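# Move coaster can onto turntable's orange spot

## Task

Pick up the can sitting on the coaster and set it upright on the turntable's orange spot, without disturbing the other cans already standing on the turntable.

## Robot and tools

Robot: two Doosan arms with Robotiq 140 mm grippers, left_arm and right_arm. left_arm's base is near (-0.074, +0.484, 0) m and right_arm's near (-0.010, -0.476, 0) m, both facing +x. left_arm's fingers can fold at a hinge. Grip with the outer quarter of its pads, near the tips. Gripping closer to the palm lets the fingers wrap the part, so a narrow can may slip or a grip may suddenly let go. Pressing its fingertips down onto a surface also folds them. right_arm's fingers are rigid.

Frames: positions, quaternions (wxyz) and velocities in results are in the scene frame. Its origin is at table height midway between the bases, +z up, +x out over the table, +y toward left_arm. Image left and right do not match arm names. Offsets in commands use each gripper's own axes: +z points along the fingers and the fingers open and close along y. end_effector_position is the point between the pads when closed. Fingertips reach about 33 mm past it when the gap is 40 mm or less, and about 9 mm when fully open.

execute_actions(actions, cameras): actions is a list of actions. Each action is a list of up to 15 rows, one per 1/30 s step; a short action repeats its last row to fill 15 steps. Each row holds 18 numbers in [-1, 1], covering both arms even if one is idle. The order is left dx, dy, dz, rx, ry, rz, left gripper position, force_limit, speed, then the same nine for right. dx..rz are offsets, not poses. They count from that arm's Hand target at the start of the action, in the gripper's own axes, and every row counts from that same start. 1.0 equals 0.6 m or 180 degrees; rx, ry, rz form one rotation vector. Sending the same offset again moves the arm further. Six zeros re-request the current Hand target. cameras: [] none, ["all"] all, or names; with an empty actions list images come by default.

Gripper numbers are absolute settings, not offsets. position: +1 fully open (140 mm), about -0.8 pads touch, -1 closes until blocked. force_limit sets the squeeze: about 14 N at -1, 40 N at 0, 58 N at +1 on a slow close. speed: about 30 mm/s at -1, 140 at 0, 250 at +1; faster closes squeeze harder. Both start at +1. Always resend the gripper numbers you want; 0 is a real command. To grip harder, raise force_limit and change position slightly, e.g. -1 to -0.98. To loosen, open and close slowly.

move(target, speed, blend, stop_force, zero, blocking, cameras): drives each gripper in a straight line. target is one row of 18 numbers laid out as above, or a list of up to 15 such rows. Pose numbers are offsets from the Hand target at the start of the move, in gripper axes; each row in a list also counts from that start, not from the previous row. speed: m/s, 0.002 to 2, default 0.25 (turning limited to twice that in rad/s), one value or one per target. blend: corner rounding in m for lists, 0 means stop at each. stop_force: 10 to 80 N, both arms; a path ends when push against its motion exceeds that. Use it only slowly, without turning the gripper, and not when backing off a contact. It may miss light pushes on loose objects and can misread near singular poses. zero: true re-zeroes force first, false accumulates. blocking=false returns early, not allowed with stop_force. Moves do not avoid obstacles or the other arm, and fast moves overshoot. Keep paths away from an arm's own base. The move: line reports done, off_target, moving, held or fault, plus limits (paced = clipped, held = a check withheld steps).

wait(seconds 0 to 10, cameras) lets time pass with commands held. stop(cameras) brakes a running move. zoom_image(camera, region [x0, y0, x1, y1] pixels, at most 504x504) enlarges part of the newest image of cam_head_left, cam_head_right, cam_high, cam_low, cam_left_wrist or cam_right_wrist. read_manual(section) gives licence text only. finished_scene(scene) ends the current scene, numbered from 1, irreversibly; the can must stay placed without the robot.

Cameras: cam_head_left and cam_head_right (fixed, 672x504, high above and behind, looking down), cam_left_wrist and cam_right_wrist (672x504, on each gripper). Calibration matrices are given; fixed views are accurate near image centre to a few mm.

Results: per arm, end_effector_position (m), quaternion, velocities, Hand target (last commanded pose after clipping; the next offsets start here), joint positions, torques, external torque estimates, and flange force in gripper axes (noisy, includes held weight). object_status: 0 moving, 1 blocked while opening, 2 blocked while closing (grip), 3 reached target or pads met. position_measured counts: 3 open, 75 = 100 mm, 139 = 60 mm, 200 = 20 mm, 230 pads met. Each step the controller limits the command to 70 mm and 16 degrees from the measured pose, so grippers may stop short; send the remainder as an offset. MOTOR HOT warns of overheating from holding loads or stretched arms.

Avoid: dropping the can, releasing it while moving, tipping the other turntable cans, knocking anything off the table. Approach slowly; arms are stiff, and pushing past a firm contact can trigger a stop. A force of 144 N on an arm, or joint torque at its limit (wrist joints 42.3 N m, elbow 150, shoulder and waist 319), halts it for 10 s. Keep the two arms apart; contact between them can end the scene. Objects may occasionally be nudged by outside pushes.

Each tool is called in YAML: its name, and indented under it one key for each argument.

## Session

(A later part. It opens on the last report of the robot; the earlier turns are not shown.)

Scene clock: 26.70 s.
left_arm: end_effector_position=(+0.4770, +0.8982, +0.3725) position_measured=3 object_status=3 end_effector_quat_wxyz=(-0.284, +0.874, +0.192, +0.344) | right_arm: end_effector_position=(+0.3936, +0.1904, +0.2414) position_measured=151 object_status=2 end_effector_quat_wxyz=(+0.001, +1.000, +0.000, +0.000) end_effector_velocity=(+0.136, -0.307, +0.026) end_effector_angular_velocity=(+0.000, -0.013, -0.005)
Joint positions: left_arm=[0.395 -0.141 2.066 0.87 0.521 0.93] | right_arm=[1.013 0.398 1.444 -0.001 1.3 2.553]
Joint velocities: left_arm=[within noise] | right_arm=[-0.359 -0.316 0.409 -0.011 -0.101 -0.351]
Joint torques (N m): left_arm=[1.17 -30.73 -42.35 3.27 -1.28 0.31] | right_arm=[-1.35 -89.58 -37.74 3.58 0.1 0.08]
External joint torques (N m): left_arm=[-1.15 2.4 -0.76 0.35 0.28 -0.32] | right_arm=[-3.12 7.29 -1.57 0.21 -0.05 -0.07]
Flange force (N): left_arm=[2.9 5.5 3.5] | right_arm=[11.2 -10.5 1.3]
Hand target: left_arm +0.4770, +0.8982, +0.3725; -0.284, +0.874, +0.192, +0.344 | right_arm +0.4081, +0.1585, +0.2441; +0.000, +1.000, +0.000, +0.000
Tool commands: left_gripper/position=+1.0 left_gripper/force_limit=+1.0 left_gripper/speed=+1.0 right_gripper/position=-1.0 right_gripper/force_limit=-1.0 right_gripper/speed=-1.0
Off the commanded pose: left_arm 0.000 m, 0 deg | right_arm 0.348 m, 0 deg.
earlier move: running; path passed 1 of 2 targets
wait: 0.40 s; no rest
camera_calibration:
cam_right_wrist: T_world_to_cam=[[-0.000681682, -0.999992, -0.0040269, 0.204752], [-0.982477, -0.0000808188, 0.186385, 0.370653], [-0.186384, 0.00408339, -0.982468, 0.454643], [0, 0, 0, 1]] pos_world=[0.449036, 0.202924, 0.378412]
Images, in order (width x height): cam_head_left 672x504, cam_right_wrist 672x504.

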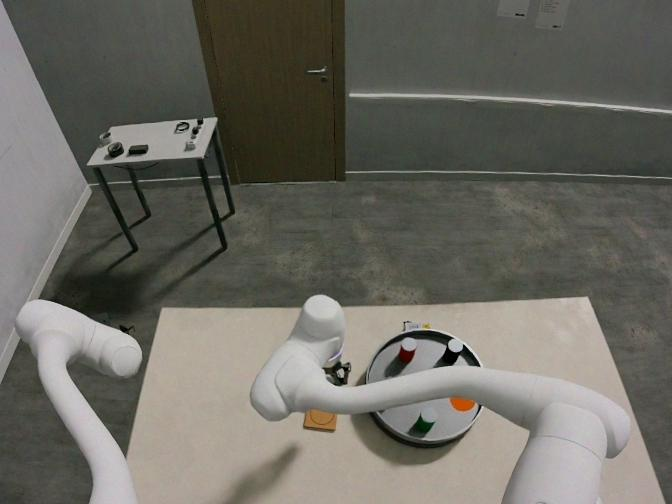

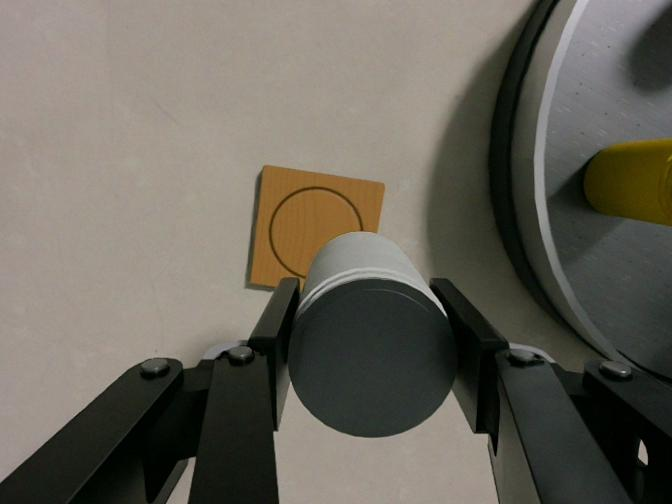

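wait:
  seconds: 2
  cameras: ["cam_right_wrist", "cam_head_left", "cam_head_right"]

wait:
  seconds: 0.5
  cameras: ["cam_right_wrist"]

Scene clock: 27.87 s.
left_arm: end_effector_position=(+0.4770, +0.8982, +0.3725) position_measured=3 object_status=3 end_effector_quat_wxyz=(-0.284, +0.874, +0.192, +0.344) | right_arm: end_effector_position=(+0.5328, -0.1280, +0.2600) position_measured=151 object_status=2 end_effector_quat_wxyz=(+0.000, +1.000, +0.000, +0.000)
Joint positions: left_arm=[0.395 -0.141 2.066 0.87 0.521 0.93] | right_arm=[0.548 0.181 1.699 0 1.262 2.087]
Joint torques (N m): left_arm=[1.5 -31.02 -42.2 3.23 -1.36 0.32] | right_arm=[2.45 -64.24 -38.62 3.97 0.22 0.27]
External joint torques (N m): left_arm=[-1.45 2.78 -0.81 0.39 0.37 -0.34] | right_arm=[-2.36 5.56 -1.43 0.12 -0.27 -0.27]
Flange force (N): left_arm=[3.4 6.5 3.8] | right_arm=[11.5 -2.5 1.4]
Hand target: left_arm +0.4770, +0.8982, +0.3725; -0.284, +0.874, +0.192, +0.344 | right_arm +0.5330, -0.1280, +0.2601; +0.000, +1.000, +0.000, +0.000
Tool commands: left_gripper/position=+1.0 left_gripper/force_limit=+1.0 left_gripper/speed=+1.0 right_gripper/position=-1.0 right_gripper/force_limit=-1.0 right_gripper/speed=-1.0
Off the commanded pose: left_arm 0.000 m, 0 deg | right_arm 0.000 m, 0 deg.
earlier move: done
wait: 0.53 of 2 s (the move ended)
camera_calibration:
cam_right_wrist: T_world_to_cam=[[-0.0000311438, -0.999986, -0.00538055, -0.113421], [-0.982573, -0.000969512, 0.185873, 0.503978], [-0.185876, 0.00529257, -0.982559, 0.500023], [0, 0, 0, 1]] pos_world=[0.588134, -0.115577, 0.397016]
Images, in order (width x height): cam_head_left 672x504, cam_head_right 672x504, cam_right_wrist 672x504.

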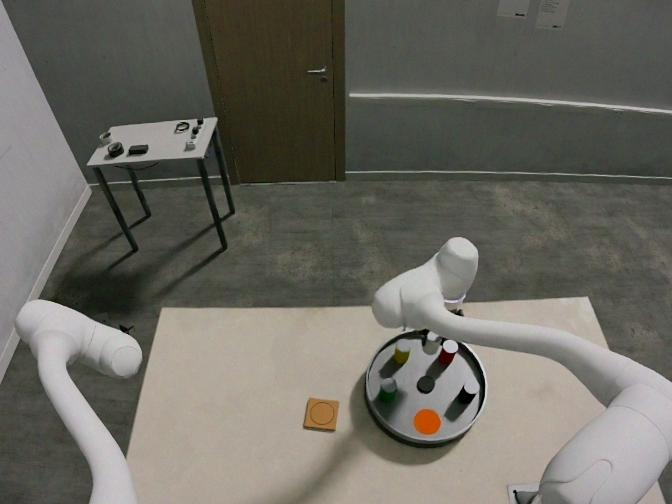

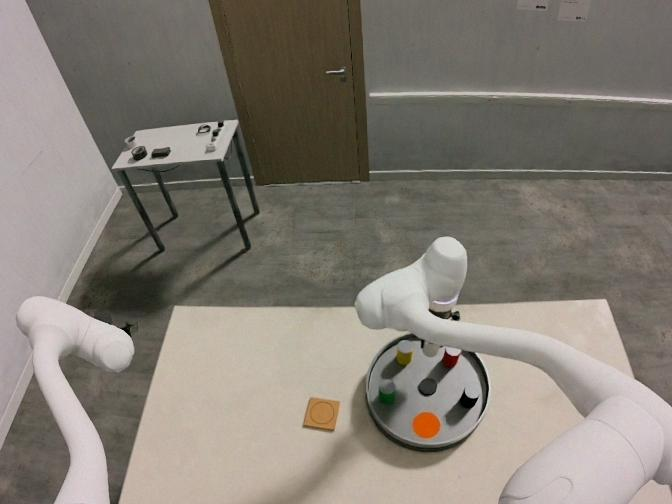

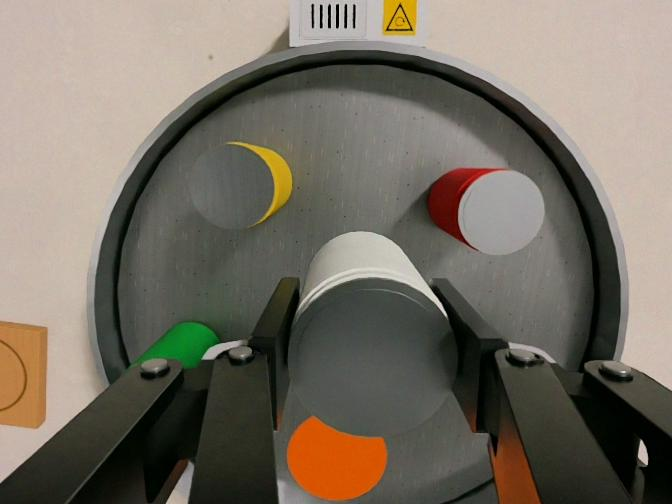

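Scene clock: 28.37 s.
left_arm: end_effector_position=(+0.4770, +0.8982, +0.3725) position_measured=3 object_status=3 end_effector_quat_wxyz=(-0.284, +0.874, +0.192, +0.344) | right_arm: end_effector_position=(+0.5330, -0.1280, +0.2601) position_measured=151 object_status=2 end_effector_quat_wxyz=(+0.000, +1.000, +0.000, +0.000)
Joint positions: left_arm=[0.395 -0.141 2.066 0.87 0.521 0.93] | right_arm=[0.548 0.181 1.699 0 1.262 2.087]
Joint torques (N m): left_arm=[1.08 -31 -42.24 3.28 -1.33 0.38] | right_arm=[2.5 -64.26 -38.53 3.9 0.23 0.12]
External joint torques (N m): left_arm=[-1 2.75 -0.87 0.34 0.34 -0.4] | right_arm=[-2.38 5.73 -1.47 0.18 -0.28 -0.12]
Flange force (N): left_arm=[3.3 5.6 4.2] | right_arm=[11.6 -2.9 1.5]
Hand target: left_arm +0.4770, +0.8982, +0.3725; -0.284, +0.874, +0.192, +0.344 | right_arm +0.5330, -0.1280, +0.2601; +0.000, +1.000, +0.000, +0.000
Tool commands: left_gripper/position=+1.0 left_gripper/force_limit=+1.0 left_gripper/speed=+1.0 right_gripper/position=-1.0 right_gripper/force_limit=-1.0 right_gripper/speed=-1.0
Off the commanded pose: left_arm 0.000 m, 0 deg | right_arm 0.000 m, 0 deg.
wait: 0.50 s; at rest by 0.17 s
camera_calibration:
cam_right_wrist: T_world_to_cam=[[-0.000147508, -0.999985, -0.0054583, -0.113321], [-0.982613, -0.000868469, 0.185662, 0.504275], [-0.185664, 0.00539078, -0.982598, 0.500061], [0, 0, 0, 1]] pos_world=[0.588334, -0.115577, 0.397115]
Images, in order (width x height): cam_right_wrist 672x504.

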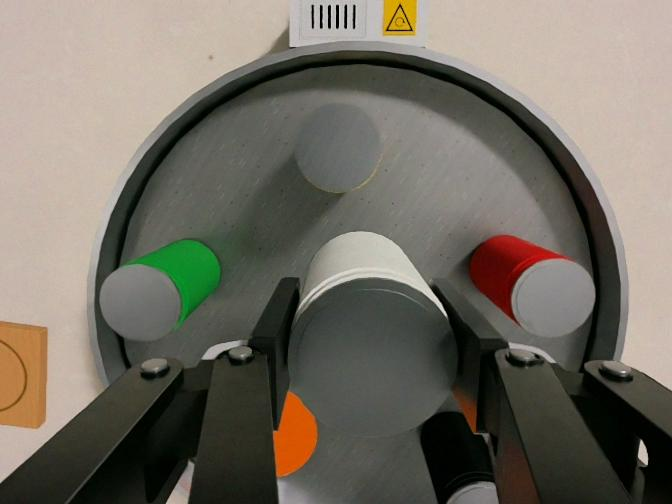

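move:
  target: [0, 0, 0, 0, 0, 0, 1, 1, 1, 0.00833, 0.00083, 0.14183, 0, 0, 0, -1, -1, -1]
  speed: 0.2

move:
  target: [0, 0, 0, 0, 0, 0, 1, 1, 1, 0, 0, 0.13333, 0, 0, 0, -1, -1, -1]
  speed: 0.03
  stop_force: 10

move:
  target: [0, 0, 0, 0, 0, 0, 1, 1, 1, 0, 0, -0.2, 0, 0, 0, -1, -1, -1]
  speed: 0.25
  blocking: false
  cameras: ["cam_right_wrist", "cam_head_left"]

Scene clock: 32.83 s.
left_arm: end_effector_position=(+0.4770, +0.8982, +0.3725) position_measured=3 object_status=3 end_effector_quat_wxyz=(-0.284, +0.874, +0.192, +0.344) | right_arm: end_effector_position=(+0.5381, -0.1285, +0.1751) position_measured=151 object_status=2 end_effector_quat_wxyz=(+0.000, +1.000, +0.000, +0.000)
Joint positions: left_arm=[0.395 -0.141 2.066 0.87 0.521 0.93] | right_arm=[0.543 0.239 1.79 0 1.112 2.082]
Joint torques (N m): left_arm=[1.58 -30.43 -41.89 3.19 -1.33 0.35] | right_arm=[2.7 -68.34 -36.2 3.67 0.23 0.15]
External joint torques (N m): left_arm=[-1.61 2.25 -1.25 0.44 0.33 -0.36] | right_arm=[-2.72 6.03 -1.53 0.17 -0.28 -0.15]
Flange force (N): left_arm=[3.7 6.7 3.0] | right_arm=[12.1 -2.4 3.3]
Hand target: left_arm +0.4770, +0.8982, +0.3725; -0.284, +0.874, +0.192, +0.344 | right_arm +0.5381, -0.1285, +0.1750; +0.000, +1.000, +0.000, +0.000
Off the commanded pose: left_arm 0.000 m, 0 deg | right_arm 0.000 m, 0 deg.
move: done

Scene clock: 35.23 s.
left_arm: end_effector_position=(+0.4770, +0.8982, +0.3725) position_measured=3 object_status=3 end_effector_quat_wxyz=(-0.284, +0.874, +0.192, +0.344) | right_arm: end_effector_position=(+0.5382, -0.1285, +0.1216) position_measured=151 object_status=2 end_effector_quat_wxyz=(+0.000, +1.000, +0.000, +0.000)
Joint positions: left_arm=[0.395 -0.141 2.066 0.87 0.521 0.93] | right_arm=[0.543 0.282 1.842 0 1.017 2.082]
Joint torques (N m): left_arm=[1.31 -30.13 -42.3 3.14 -1.28 0.35] | right_arm=[4.38 -63.62 -30.27 4.2 -0.21 0.11]
External joint torques (N m): left_arm=[-1.32 1.75 -0.83 0.48 0.28 -0.37] | right_arm=[-4.46 -1.06 -5.51 -0.56 0.16 -0.11]
Flange force (N): left_arm=[2.4 6.1 2.5] | right_arm=[11.3 1.2 -6.2]
Hand target: left_arm +0.4770, +0.8982, +0.3725; -0.284, +0.874, +0.192, +0.344 | right_arm +0.5382, -0.1285, +0.1216; +0.000, +1.000, +0.000, +0.000 (not the last commanded pose)
Off the commanded pose: left_arm 0.000 m, 0 deg | right_arm 0.027 m, 0 deg.
move: contact (right_arm)

Scene clock: 35.73 s.
left_arm: end_effector_position=(+0.4770, +0.8982, +0.3725) position_measured=3 object_status=3 end_effector_quat_wxyz=(-0.284, +0.874, +0.192, +0.344) | right_arm: end_effector_position=(+0.5380, -0.1286, +0.2092) position_measured=151 object_status=2 end_effector_quat_wxyz=(+0.000, +1.000, +0.000, +0.001) end_effector_velocity=(-0.001, -0.001, +0.243) end_effector_angular_velocity=(+0.000, +0.000, +0.001)
Joint positions: left_arm=[0.395 -0.141 2.066 0.87 0.521 0.93] | right_arm=[0.543 0.215 1.754 0 1.171 2.082]
Joint velocities: left_arm=[within noise] | right_arm=[0 -0.156 -0.275 0 0.432 -0.001]
Joint torques (N m): left_arm=[1.6 -30.63 -42.18 3.21 -1.39 0.39] | right_arm=[2.61 -66.49 -38.16 3.83 0.37 0.12]
External joint torques (N m): left_arm=[-1.65 2.4 -0.88 0.41 0.4 -0.41] | right_arm=[-2.66 5.74 -0.78 0.13 -0.42 -0.12]
Flange force (N): left_arm=[3.2 7.1 3.1] | right_arm=[10.6 -1.6 3.5]
Hand target: left_arm +0.4770, +0.8982, +0.3725; -0.284, +0.874, +0.192, +0.344 | right_arm +0.5381, -0.1285, +0.2299; +0.000, +1.000, +0.000, +0.000
Tool commands: left_gripper/position=+1.0 left_gripper/force_limit=+1.0 left_gripper/speed=+1.0 right_gripper/position=-1.0 right_gripper/force_limit=-1.0 right_gripper/speed=-1.0
Off the commanded pose: left_arm 0.000 m, 0 deg | right_arm 0.032 m, 0 deg.
move: running
camera_calibration:
cam_right_wrist: T_world_to_cam=[[-0.000240296, -0.999982, -0.00594876, -0.114072], [-0.98282, -0.000861771, 0.184563, 0.518927], [-0.184565, 0.00589092, -0.982803, 0.450516], [0, 0, 0, 1]] pos_world=[0.593135, -0.116277, 0.346315]
Images, in order (width x height): cam_head_left 672x504, cam_right_wrist 672x504.

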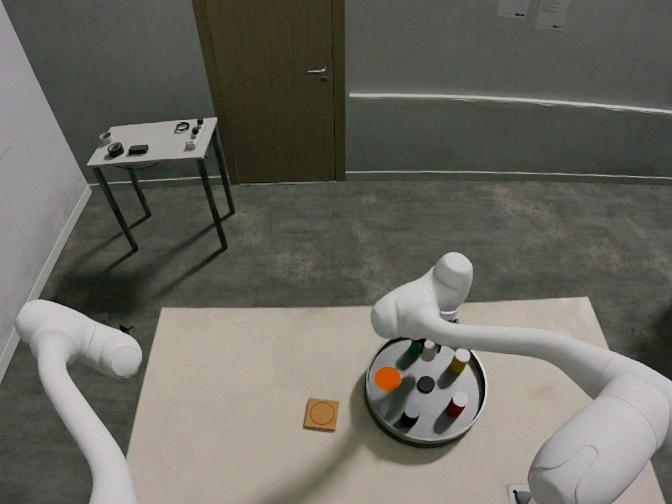

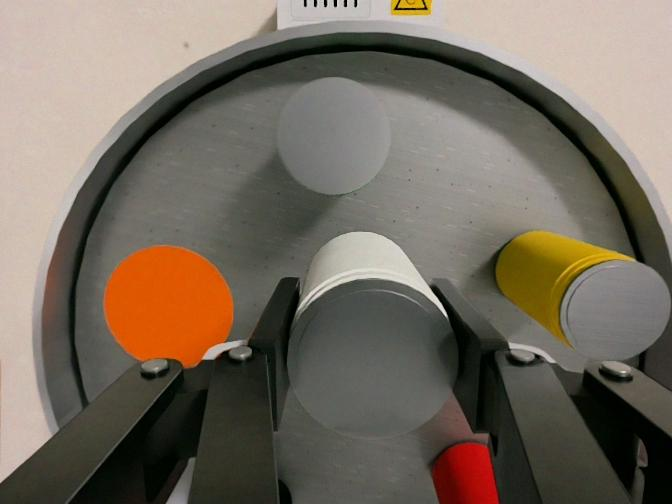

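move:
  target: [0, 0, 0, 0, 0, 0, 1, 1, 1, -0.00588, -0.0529, 0, 0, 0, 0, -1, -1, -1]
  speed: 0.02
  blocking: false

wait:
  seconds: 10
  cameras: ["cam_right_wrist", "cam_head_left"]

a move is refused until a result has shown your running move's end: call wait (it returns as soon as the move ends) or stop first; nothing of this call was run
Scene clock: 43.80 s.
left_arm: end_effector_position=(+0.4770, +0.8982, +0.3725) position_measured=3 object_status=3 end_effector_quat_wxyz=(-0.284, +0.874, +0.192, +0.344) | right_arm: end_effector_position=(+0.5381, -0.1285, +0.2416) position_measured=151 object_status=2 end_effector_quat_wxyz=(+0.000, +1.000, +0.000, +0.000)
Joint positions: left_arm=[0.395 -0.141 2.066 0.87 0.521 0.93] | right_arm=[0.543 0.196 1.714 0 1.23 2.082]
Joint torques (N m): left_arm=[1.79 -30.99 -41.93 3.24 -1.37 0.31] | right_arm=[2.48 -65.47 -38.12 3.89 0.24 0.12]
External joint torques (N m): left_arm=[-1.8 2.68 -1.18 0.38 0.37 -0.33] | right_arm=[-2.43 5.3 -1.56 0.16 -0.29 -0.12]
Flange force (N): left_arm=[4.2 7.0 3.4] | right_arm=[11.2 -2.5 1.5]
Hand target: left_arm +0.4770, +0.8982, +0.3725; -0.284, +0.874, +0.192, +0.344 | right_arm +0.5381, -0.1285, +0.2416; +0.000, +1.000, +0.000, +0.000
Tool commands: left_gripper/position=+1.0 left_gripper/force_limit=+1.0 left_gripper/speed=+1.0 right_gripper/position=-1.0 right_gripper/force_limit=-1.0 right_gripper/speed=-1.0
Off the commanded pose: left_arm 0.000 m, 0 deg | right_arm 0.000 m, 0 deg.
earlier move: done

not run: a call was refused earlier in this reply.

move:
  target: [0, 0, 0, 0, 0, 0, 1, 1, 1, -0.00588, -0.0529, 0, 0, 0, 0, -1, -1, -1]
  speed: 0.02
  blocking: false

wait:
  seconds: 10
  cameras: ["cam_right_wrist", "cam_head_left"]

Scene clock: 44.40 s.
left_arm: end_effector_position=(+0.4770, +0.8982, +0.3725) position_measured=3 object_status=3 end_effector_quat_wxyz=(-0.284, +0.874, +0.192, +0.344) | right_arm: end_effector_position=(+0.5372, -0.1201, +0.2416) position_measured=151 object_status=2 end_effector_quat_wxyz=(+0.000, +1.000, +0.000, +0.000) end_effector_velocity=(-0.002, +0.019, +0.001) end_effector_angular_velocity=(+0.000, -0.001, +0.000)
Joint positions: left_arm=[0.395 -0.141 2.066 0.87 0.521 0.93] | right_arm=[0.555 0.202 1.707 0 1.232 2.094]
Joint velocities: left_arm=[within noise] | right_arm=[0.028 0.013 -0.017 -0.001 0.003 0.029]
Joint torques (N m): left_arm=[1.75 -31.09 -42.1 3.15 -1.29 0.3] | right_arm=[1.38 -63.44 -38.48 3.84 0.45 0.23]
External joint torques (N m): left_arm=[-1.82 3.07 -0.93 0.47 0.3 -0.32] | right_arm=[-1.42 2.97 -1.18 0.2 -0.51 -0.23]
Flange force (N): left_arm=[3.8 7.4 4.2] | right_arm=[6.8 -1.4 1.1]
Hand target: left_arm +0.4770, +0.8982, +0.3725; -0.284, +0.874, +0.192, +0.344 | right_arm +0.5370, -0.1188, +0.2416; +0.000, +1.000, +0.000, +0.000
Tool commands: left_gripper/position=+1.0 left_gripper/force_limit=+1.0 left_gripper/speed=+1.0 right_gripper/position=-1.0 right_gripper/force_limit=-1.0 right_gripper/speed=-1.0
Off the commanded pose: left_arm 0.000 m, 0 deg | right_arm 0.024 m, 0 deg.
move: running

Scene clock: 45.73 s.
left_arm: end_effector_position=(+0.4770, +0.8982, +0.3725) position_measured=3 object_status=3 end_effector_quat_wxyz=(-0.284, +0.874, +0.192, +0.344) | right_arm: end_effector_position=(+0.5346, -0.0968, +0.2416) position_measured=151 object_status=2 end_effector_quat_wxyz=(+0.000, +1.000, +0.000, +0.000)
Joint positions: left_arm=[0.395 -0.141 2.066 0.87 0.521 0.93] | right_arm=[0.588 0.219 1.686 0 1.236 2.127]
Joint torques (N m): left_arm=[1.17 -30.74 -42.19 3.24 -1.37 0.4] | right_arm=[2.7 -68.05 -38.27 3.86 0.22 0.1]
External joint torques (N m): left_arm=[-1.15 2.49 -0.88 0.38 0.38 -0.42] | right_arm=[-2.81 6.18 -1.32 0.17 -0.27 -0.1]
Flange force (N): left_arm=[3.1 6.0 3.6] | right_arm=[12.1 -3.1 2.2]
Hand target: left_arm +0.4770, +0.8982, +0.3725; -0.284, +0.874, +0.192, +0.344 | right_arm +0.5346, -0.0967, +0.2416; +0.000, +1.000, +0.000, +0.000
Tool commands: left_gripper/position=+1.0 left_gripper/force_limit=+1.0 left_gripper/speed=+1.0 right_gripper/position=-1.0 right_gripper/force_limit=-1.0 right_gripper/speed=-1.0
Off the commanded pose: left_arm 0.000 m, 0 deg | right_arm 0.000 m, 0 deg.
earlier move: done
wait: 1.33 of 10 s (the move ended)
camera_calibration:
cam_right_wrist: T_world_to_cam=[[-0.000146593, -0.999985, -0.0054588, -0.0822228], [-0.98265, -0.000868404, 0.18547, 0.509306], [-0.185472, 0.00539128, -0.982635, 0.481893], [0, 0, 0, 1]] pos_world=[0.589834, -0.0843773, 0.378615]
Images, in order (width x height): cam_head_left 672x504, cam_right_wrist 672x504.

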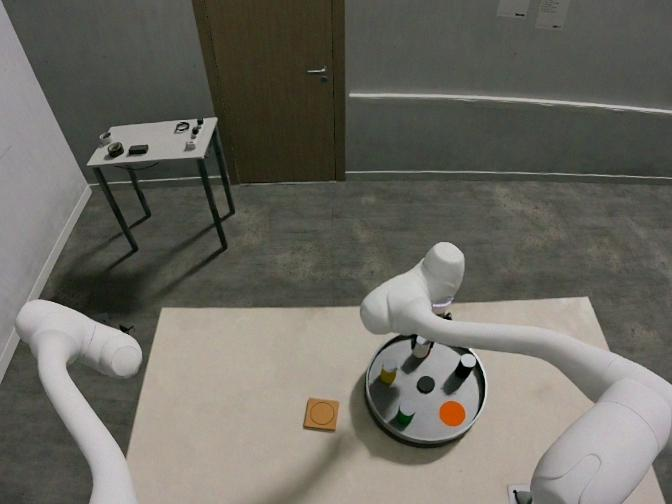

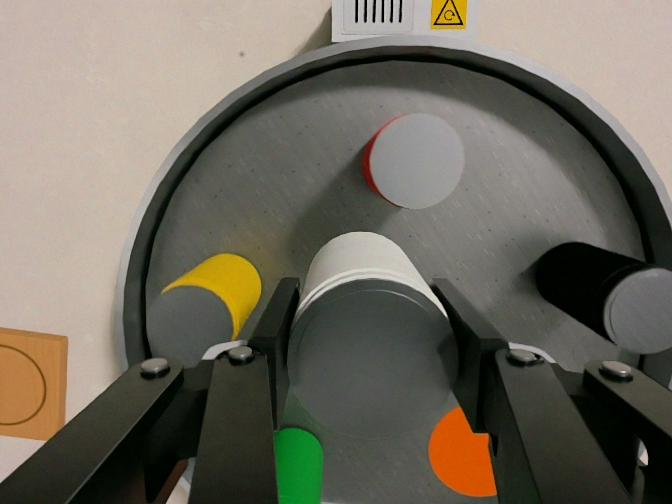

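move:
  target: [0, 0, 0, 0, 0, 0, 1, 1, 1, -0.01755, -0.1586, 0, 0, 0, 0, -1, -1, -1]
  speed: 0.02
  blocking: false

Scene clock: 47.60 s.
left_arm: end_effector_position=(+0.4770, +0.8982, +0.3725) position_measured=3 object_status=3 end_effector_quat_wxyz=(-0.284, +0.874, +0.192, +0.344) | right_arm: end_effector_position=(+0.5336, -0.0882, +0.2416) position_measured=151 object_status=2 end_effector_quat_wxyz=(+0.000, +1.000, +0.000, +0.000) end_effector_velocity=(-0.002, +0.020, +0.001) end_effector_angular_velocity=(+0.000, +0.000, +0.002)
Joint positions: left_arm=[0.395 -0.141 2.066 0.87 0.521 0.93] | right_arm=[0.599 0.225 1.678 0 1.237 2.138]
Joint velocities: left_arm=[within noise] | right_arm=[0.027 0.014 -0.019 0 0.005 0.025]
Joint torques (N m): left_arm=[2.31 -30.68 -41.96 3.24 -1.32 0.36] | right_arm=[1.21 -68.19 -39.11 3.89 0.14 0.01]
External joint torques (N m): left_arm=[-2.41 2.52 -1.12 0.38 0.32 -0.38] | right_arm=[-1.38 6.16 -0.42 0.13 -0.2 -0.01]
Flange force (N): left_arm=[4.0 8.4 2.7] | right_arm=[9.4 -4.2 3.1]
Hand target: left_arm +0.4770, +0.8982, +0.3725; -0.284, +0.874, +0.192, +0.344 | right_arm +0.5335, -0.0869, +0.2416; +0.000, +1.000, +0.000, +0.000
Tool commands: left_gripper/position=+1.0 left_gripper/force_limit=+1.0 left_gripper/speed=+1.0 right_gripper/position=-1.0 right_gripper/force_limit=-1.0 right_gripper/speed=-1.0
Off the commanded pose: left_arm 0.000 m, 0 deg | right_arm 0.087 m, 0 deg.
move: running

wait:
  seconds: 10

wait:
  seconds: 2.03

execute_actions:
  actions:
    - [[0,0,0,0,0,0,1,1,1,0.0002,0.0001,0.0004,0,0,0,-1,-1,-1],[0,0,0,0,0,0,1,1,1,0.0010,0.0004,0.0015,0,0,0,-1,-1,-1],[0,0,0,0,0,0,1,1,1,0.0021,0.0009,0.0034,0,0,0,-1,-1,-1],[0,0,0,0,0,0,1,1,1,0.0038,0.0017,0.0061,0,0,0,-1,-1,-1],[0,0,0,0,0,0,1,1,1,0.0059,0.0026,0.0094,0,0,0,-1,-1,-1],[0,0,0,0,0,0,1,1,1,0.0085,0.0038,0.0134,0,0,0,-1,-1,-1],[0,0,0,0,0,0,1,1,1,0.0115,0.0053,0.0181,0,0,0,-1,-1,-1],[0,0,0,0,0,0,1,1,1,0.0150,0.0070,0.0235,0,0,0,-1,-1,-1],[0,0,0,0,0,0,1,1,1,0.0189,0.0091,0.0294,0,0,0,-1,-1,-1],[0,0,0,0,0,0,1,1,1,0.0232,0.0114,0.0358,0,0,0,-1,-1,-1],[0,0,0,0,0,0,1,1,1,0.0279,0.0141,0.0428,0,0,0,-1,-1,-1],[0,0,0,0,0,0,1,1,1,0.0329,0.0173,0.0502,0,0,0,-1,-1,-1],[0,0,0,0,0,0,1,1,1,0.0384,0.0208,0.0579,0,0,0,-1,-1,-1],[0,0,0,0,0,0,1,1,1,0.0441,0.0248,0.0660,0,0,0,-1,-1,-1],[0,0,0,0,0,0,1,1,1,0.0501,0.0292,0.0744,0,0,0,-1,-1,-1]]
    - [[0,0,0,0,0,0,1,1,1,0.0061,0.0048,0.0085,0,0,0,-1,-1,-1],[0,0,0,0,0,0,1,1,1,0.0120,0.0099,0.0172,0,0,0,-1,-1,-1],[0,0,0,0,0,0,1,1,1,0.0177,0.0151,0.0260,0,0,0,-1,-1,-1],[0,0,0,0,0,0,1,1,1,0.0233,0.0205,0.0347,0,0,0,-1,-1,-1],[0,0,0,0,0,0,1,1,1,0.0286,0.0261,0.0434,0,0,0,-1,-1,-1],[0,0,0,0,0,0,1,1,1,0.0338,0.0319,0.0519,0,0,0,-1,-1,-1],[0,0,0,0,0,0,1,1,1,0.0388,0.0379,0.0603,0,0,0,-1,-1,-1],[0,0,0,0,0,0,1,1,1,0.0435,0.0440,0.0684,0,0,0,-1,-1,-1],[0,0,0,0,0,0,1,1,1,0.0481,0.0502,0.0761,0,0,0,-1,-1,-1],[0,0,0,0,0,0,1,1,1,0.0524,0.0567,0.0835,0,0,0,-1,-1,-1],[0,0,0,0,0,0,1,1,1,0.0566,0.0632,0.0905,0,0,0,-1,-1,-1],[0,0,0,0,0,0,1,1,1,0.0605,0.0699,0.0969,0,0,0,-1,-1,-1],[0,0,0,0,0,0,1,1,1,0.0641,0.0768,0.1028,0,0,0,-1,-1,-1],[0,0,0,0,0,0,1,1,1,0.0676,0.0837,0.1082,0,0,0,-1,-1,-1],[0,0,0,0,0,0,1,1,1,0.0708,0.0908,0.1129,0,0,0,-1,-1,-1]]
    - [[0,0,0,0,0,0,1,1,1,0.0030,0.0072,0.0040,0,0,0,-1,-1,-1],[0,0,0,0,0,0,1,1,1,0.0057,0.0144,0.0074,0,0,0,-1,-1,-1],[0,0,0,0,0,0,1,1,1,0.0081,0.0218,0.0100,0,0,0,-1,-1,-1],[0,0,0,0,0,0,1,1,1,0.0104,0.0292,0.0119,0,0,0,-1,-1,-1],[0,0,0,0,0,0,1,1,1,0.0123,0.0367,0.0131,0,0,0,-1,-1,-1],[0,0,0,0,0,0,1,1,1,0.0140,0.0443,0.0134,0,0,0,-1,-1,-1],[0,0,0,0,0,0,1,1,1,0.0155,0.0519,0.0134,0,0,0,-1,-1,-1],[0,0,0,0,0,0,1,1,1,0.0167,0.0596,0.0134,0,0,0,-1,-1,-1],[0,0,0,0,0,0,1,1,1,0.0176,0.0673,0.0134,0,0,0,-1,-1,-1],[0,0,0,0,0,0,1,1,1,0.0183,0.0750,0.0134,0,0,0,-1,-1,-1],[0,0,0,0,0,0,1,1,1,0.0187,0.0828,0.0134,0,0,0,0.15,1,1],[0,0,0,0,0,0,1,1,1,0.0189,0.0905,0.0134,0,0,0,0.15,1,1],[0,0,0,0,0,0,1,1,1,0.0187,0.0983,0.0134,0,0,0,0.15,1,1],[0,0,0,0,0,0,1,1,1,0.0184,0.1060,0.0134,0,0,0,0.15,1,1],[0,0,0,0,0,0,1,1,1,0.0177,0.1137,0.0134,0,0,0,0.15,1,1]]
    - [[0,0,0,0,0,0,1,1,1,-0.0009,0.0077,0,0,0,0,0.15,1,1],[0,0,0,0,0,0,1,1,1,-0.0021,0.0154,0,0,0,0,0.15,1,1],[0,0,0,0,0,0,1,1,1,-0.0035,0.0230,0,0,0,0,0.15,1,1],[0,0,0,0,0,0,1,1,1,-0.0051,0.0306,0,0,0,0,0.15,1,1],[0,0,0,0,0,0,1,1,1,-0.0071,0.0381,0,0,0,0,0.15,1,1],[0,0,0,0,0,0,1,1,1,-0.0093,0.0455,0,0,0,0,0.15,1,1],[0,0,0,0,0,0,1,1,1,-0.0117,0.0529,-0.0007,0,0,0,0.15,1,1],[0,0,0,0,0,0,1,1,1,-0.0144,0.0602,-0.0027,0,0,0,0.15,1,1],[0,0,0,0,0,0,1,1,1,-0.0173,0.0674,-0.0060,0,0,0,0.15,1,1],[0,0,0,0,0,0,1,1,1,-0.0205,0.0744,-0.0106,0,0,0,0.15,1,1],[0,0,0,0,0,0,1,1,1,-0.0239,0.0814,-0.0165,0,0,0,0.15,1,1],[0,0,0,0,0,0,1,1,1,-0.0275,0.0883,-0.0234,0,0,0,0.15,1,1],[0,0,0,0,0,0,1,1,1,-0.0314,0.0950,-0.0314,0,0,0,0.15,1,1],[0,0,0,0,0,0,1,1,1,-0.0355,0.1016,-0.0403,0,0,0,0.15,1,1],[0,0,0,0,0,0,1,1,1,-0.0398,0.1080,-0.0500,0,0,0,0.15,1,1]]
    - [[0,0,0,0,0,0,1,1,1,-0.0045,0.0063,-0.0104,0,0,0,0.15,1,1],[0,0,0,0,0,0,1,1,1,-0.0093,0.0124,-0.0213,0,0,0,0.15,1,1],[0,0,0,0,0,0,1,1,1,-0.0142,0.0184,-0.0326,0,0,0,0.15,1,1],[0,0,0,0,0,0,1,1,1,-0.0194,0.0242,-0.0442,0,0,0,0.15,1,1],[0,0,0,0,0,0,1,1,1,-0.0247,0.0299,-0.0558,0,0,0,0.15,1,1],[0,0,0,0,0,0,1,1,1,-0.0302,0.0353,-0.0674,0,0,0,0.15,1,1],[0,0,0,0,0,0,1,1,1,-0.0357,0.0403,-0.0787,0,0,0,0.15,1,1],[0,0,0,0,0,0,1,1,1,-0.0408,0.0448,-0.0896,0,0,0,0.15,1,1],[0,0,0,0,0,0,1,1,1,-0.0456,0.0487,-0.1000,0,0,0,0.15,1,1],[0,0,0,0,0,0,1,1,1,-0.0499,0.0520,-0.1097,0,0,0,0.15,1,1],[0,0,0,0,0,0,1,1,1,-0.0538,0.0549,-0.1186,0,0,0,0.15,1,1],[0,0,0,0,0,0,1,1,1,-0.0572,0.0574,-0.1266,0,0,0,0.15,1,1],[0,0,0,0,0,0,1,1,1,-0.0602,0.0594,-0.1335,0,0,0,0.15,1,1],[0,0,0,0,0,0,1,1,1,-0.0626,0.0610,-0.1394,0,0,0,0.15,1,1],[0,0,0,0,0,0,1,1,1,-0.0645,0.0622,-0.1440,0,0,0,0.15,1,1]]
    - [[0,0,0,0,0,0,1,1,1,-0.0014,0.0009,-0.0033,0,0,0,0.15,1,1],[0,0,0,0,0,0,1,1,1,-0.0022,0.0014,-0.0054,0,0,0,0.15,1,1],[0,0,0,0,0,0,1,1,1,-0.0025,0.0016,-0.0060,0,0,0,0.15,1,1]]
  cameras: ["cam_head_left", "cam_head_right", "cam_right_wrist"]

Scene clock: 52.10 s.
left_arm: end_effector_position=(+0.4770, +0.8982, +0.3725) position_measured=3 object_status=3 end_effector_quat_wxyz=(-0.284, +0.874, +0.192, +0.344) | right_arm: end_effector_position=(+0.5240, -0.0016, +0.2416) position_measured=151 object_status=2 end_effector_quat_wxyz=(+0.000, +1.000, +0.000, +0.000)
Joint positions: left_arm=[0.395 -0.141 2.066 0.87 0.521 0.93] | right_arm=[0.709 0.297 1.585 0 1.259 2.249]
Joint torques (N m): left_arm=[1.51 -30.73 -42.28 3.24 -1.36 0.39] | right_arm=[2.87 -76.51 -38.42 3.92 0.19 0.15]
External joint torques (N m): left_arm=[-1.51 2.38 -0.81 0.38 0.36 -0.41] | right_arm=[-2.92 6.28 -1.57 0.15 -0.23 -0.15]
Flange force (N): left_arm=[3.0 6.7 3.2] | right_arm=[12.2 -5.1 1.6]
Hand target: left_arm +0.4770, +0.8982, +0.3725; -0.284, +0.874, +0.192, +0.344 | right_arm +0.5240, -0.0016, +0.2416; +0.000, +1.000, +0.000, +0.000
Tool commands: left_gripper/position=+1.0 left_gripper/force_limit=+1.0 left_gripper/speed=+1.0 right_gripper/position=-1.0 right_gripper/force_limit=-1.0 right_gripper/speed=-1.0
Off the commanded pose: left_arm 0.000 m, 0 deg | right_arm 0.000 m, 0 deg.
earlier move: done
wait: 3.20 of 10 s (the move ended)

Scene clock: 54.13 s.
left_arm: end_effector_position=(+0.4770, +0.8982, +0.3725) position_measured=3 object_status=3 end_effector_quat_wxyz=(-0.284, +0.874, +0.192, +0.344) | right_arm: end_effector_position=(+0.5240, -0.0016, +0.2416) position_measured=151 object_status=2 end_effector_quat_wxyz=(+0.000, +1.000, +0.000, +0.000)
Joint positions: left_arm=[0.395 -0.141 2.066 0.87 0.521 0.93] | right_arm=[0.709 0.297 1.585 0 1.259 2.249]
Joint torques (N m): left_arm=[1.71 -30.79 -42.34 3.25 -1.35 0.38] | right_arm=[2.58 -76.8 -38.57 3.88 0.19 0.14]
External joint torques (N m): left_arm=[-1.68 2.41 -0.82 0.38 0.35 -0.4] | right_arm=[-2.54 6.46 -1.41 0.19 -0.23 -0.14]
Flange force (N): left_arm=[3.1 7.0 3.1] | right_arm=[11.9 -5.5 1.9]
Hand target: left_arm +0.4770, +0.8982, +0.3725; -0.284, +0.874, +0.192, +0.344 | right_arm +0.5240, -0.0016, +0.2416; +0.000, +1.000, +0.000, +0.000
Tool commands: left_gripper/position=+1.0 left_gripper/force_limit=+1.0 left_gripper/speed=+1.0 right_gripper/position=-1.0 right_gripper/force_limit=-1.0 right_gripper/speed=-1.0
Off the commanded pose: left_arm 0.000 m, 0 deg | right_arm 0.000 m, 0 deg.
wait: 2.03 s; at rest by 0.17 s

Scene clock: 57.33 s.
left_arm: end_effector_position=(+0.4770, +0.8982, +0.3725) position_measured=3 object_status=3 end_effector_quat_wxyz=(-0.284, +0.874, +0.192, +0.344) | right_arm: end_effector_position=(+0.5432, -0.2449, +0.2412) position_measured=110 object_status=3 end_effector_quat_wxyz=(+0.000, +1.000, +0.000, +0.000)
Joint positions: left_arm=[0.395 -0.141 2.066 0.87 0.521 0.93] | right_arm=[0.369 0.12 1.806 0 1.215 1.909]
Joint torques (N m): left_arm=[1.42 -31.13 -42.22 3.17 -1.38 0.4] | right_arm=[2.41 -55.8 -37.09 3.87 0.22 0.11]
External joint torques (N m): left_arm=[-1.48 2.87 -0.84 0.45 0.38 -0.41] | right_arm=[-2.45 4.07 -2.28 0.15 -0.28 -0.11]
External joint torques at the end of the 2nd action: left_arm=[-1.27 2.88 -0.73 0.44 0.38 -0.4] | right_arm=[-2.85 7.59 -1.06 0.16 -0.46 -0.11]
External joint torques at the end of the 3rd action: left_arm=[-1.5 3.03 -0.85 0.43 0.3 -0.36] | right_arm=[-4.77 4.34 -3.26 0.17 -0.34 -0.07]
External joint torques at the end of the 4th action: left_arm=[-1.37 3.03 -0.97 0.47 0.39 -0.34] | right_arm=[-2.32 5.63 -1.73 0.13 -0.56 -0.04]
External joint torques at the end of the 5th action: left_arm=[-1.74 2.53 -0.92 0.44 0.39 -0.36] | right_arm=[-1.42 4.22 -2.35 0.32 -0.34 -0.18]
Flange force (N): left_arm=[3.3 7.1 4.1] | right_arm=[11.0 0.1 0.0]
Flange force at the end of the 2nd action (N): left_arm=[3.1 6.6 4.2] | right_arm=[12.7 -3.8 5.5]
Flange force at the end of the 3rd action (N): left_arm=[3.5 6.9 4.4] | right_arm=[14.1 0.0 1.2]
Flange force at the end of the 4th action (N): left_arm=[3.7 6.7 4.4] | right_arm=[11.5 -1.4 4.0]
Flange force at the end of the 5th action (N): left_arm=[3.4 7.2 3.2] | right_arm=[10.7 -1.6 0.3]
Hand target: left_arm +0.4770, +0.8982, +0.3725; -0.284, +0.874, +0.192, +0.344 | right_arm +0.5432, -0.2449, +0.2412; +0.000, +1.000, +0.000, +0.000
Off the commanded pose: left_arm 0.000 m, 0 deg | right_arm 0.000 m, 0 deg.
camera_calibration:
cam_right_wrist: T_world_to_cam=[[-0.000146593, -0.999985, -0.0054588, -0.230321], [-0.98265, -0.000868404, 0.18547, 0.517702], [-0.185472, 0.00539128, -0.982635, 0.483893], [0, 0, 0, 1]] pos_world=[0.598434, -0.232477, 0.378215]
Images, in order (width x height): cam_head_left 672x504, cam_head_right 672x504, cam_right_wrist 672x504.

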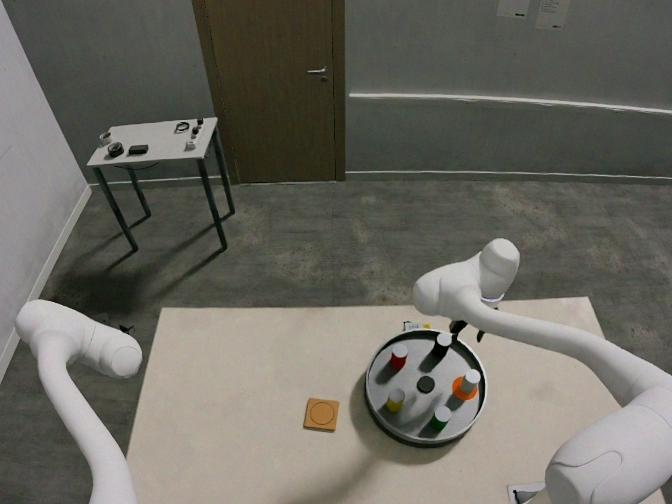

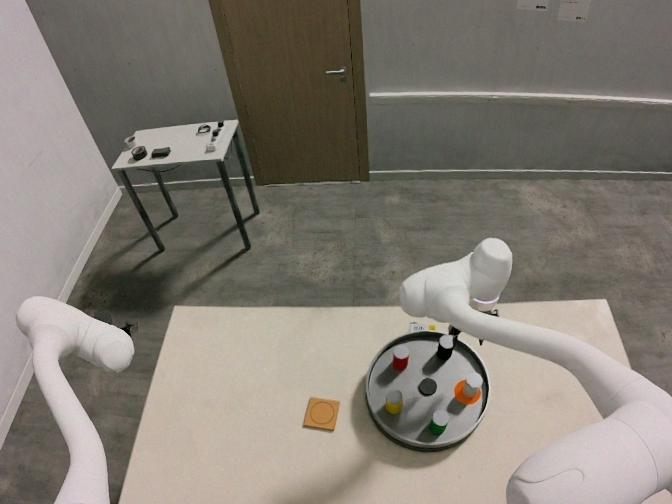

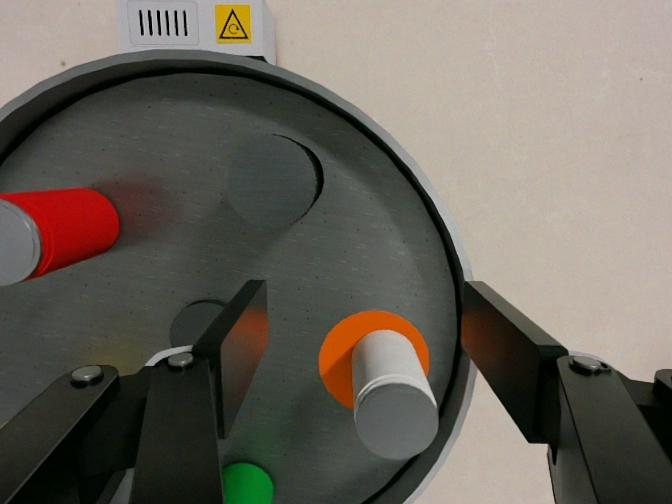

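zoom_image:
  camera: "cam_right_wrist"
  region: [280, 280, 480, 480]

zoom_image:
  camera: "cam_head_left"
  region: [355, 310, 505, 460]

Scaled by 2.520.

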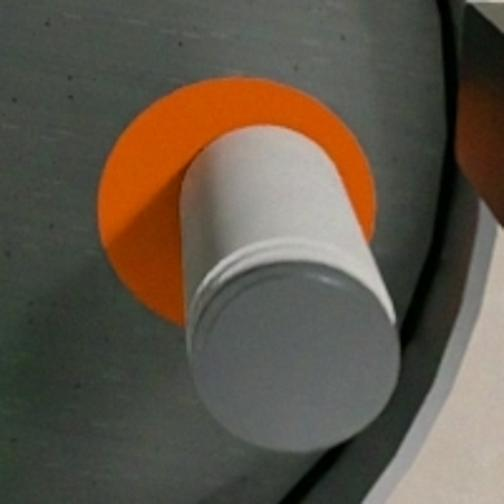

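Scaled by 3.360.

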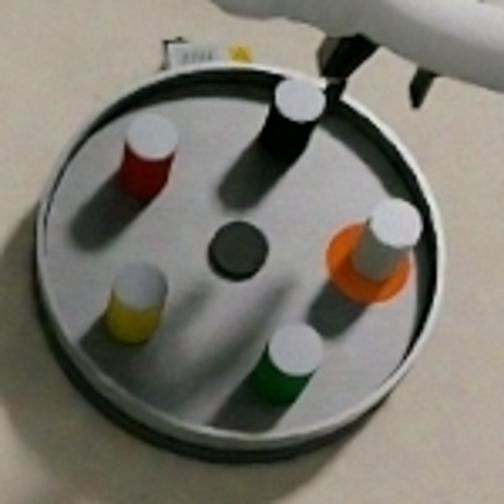

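finished_scene:
  scene: 1

The scene is finished: the task was done.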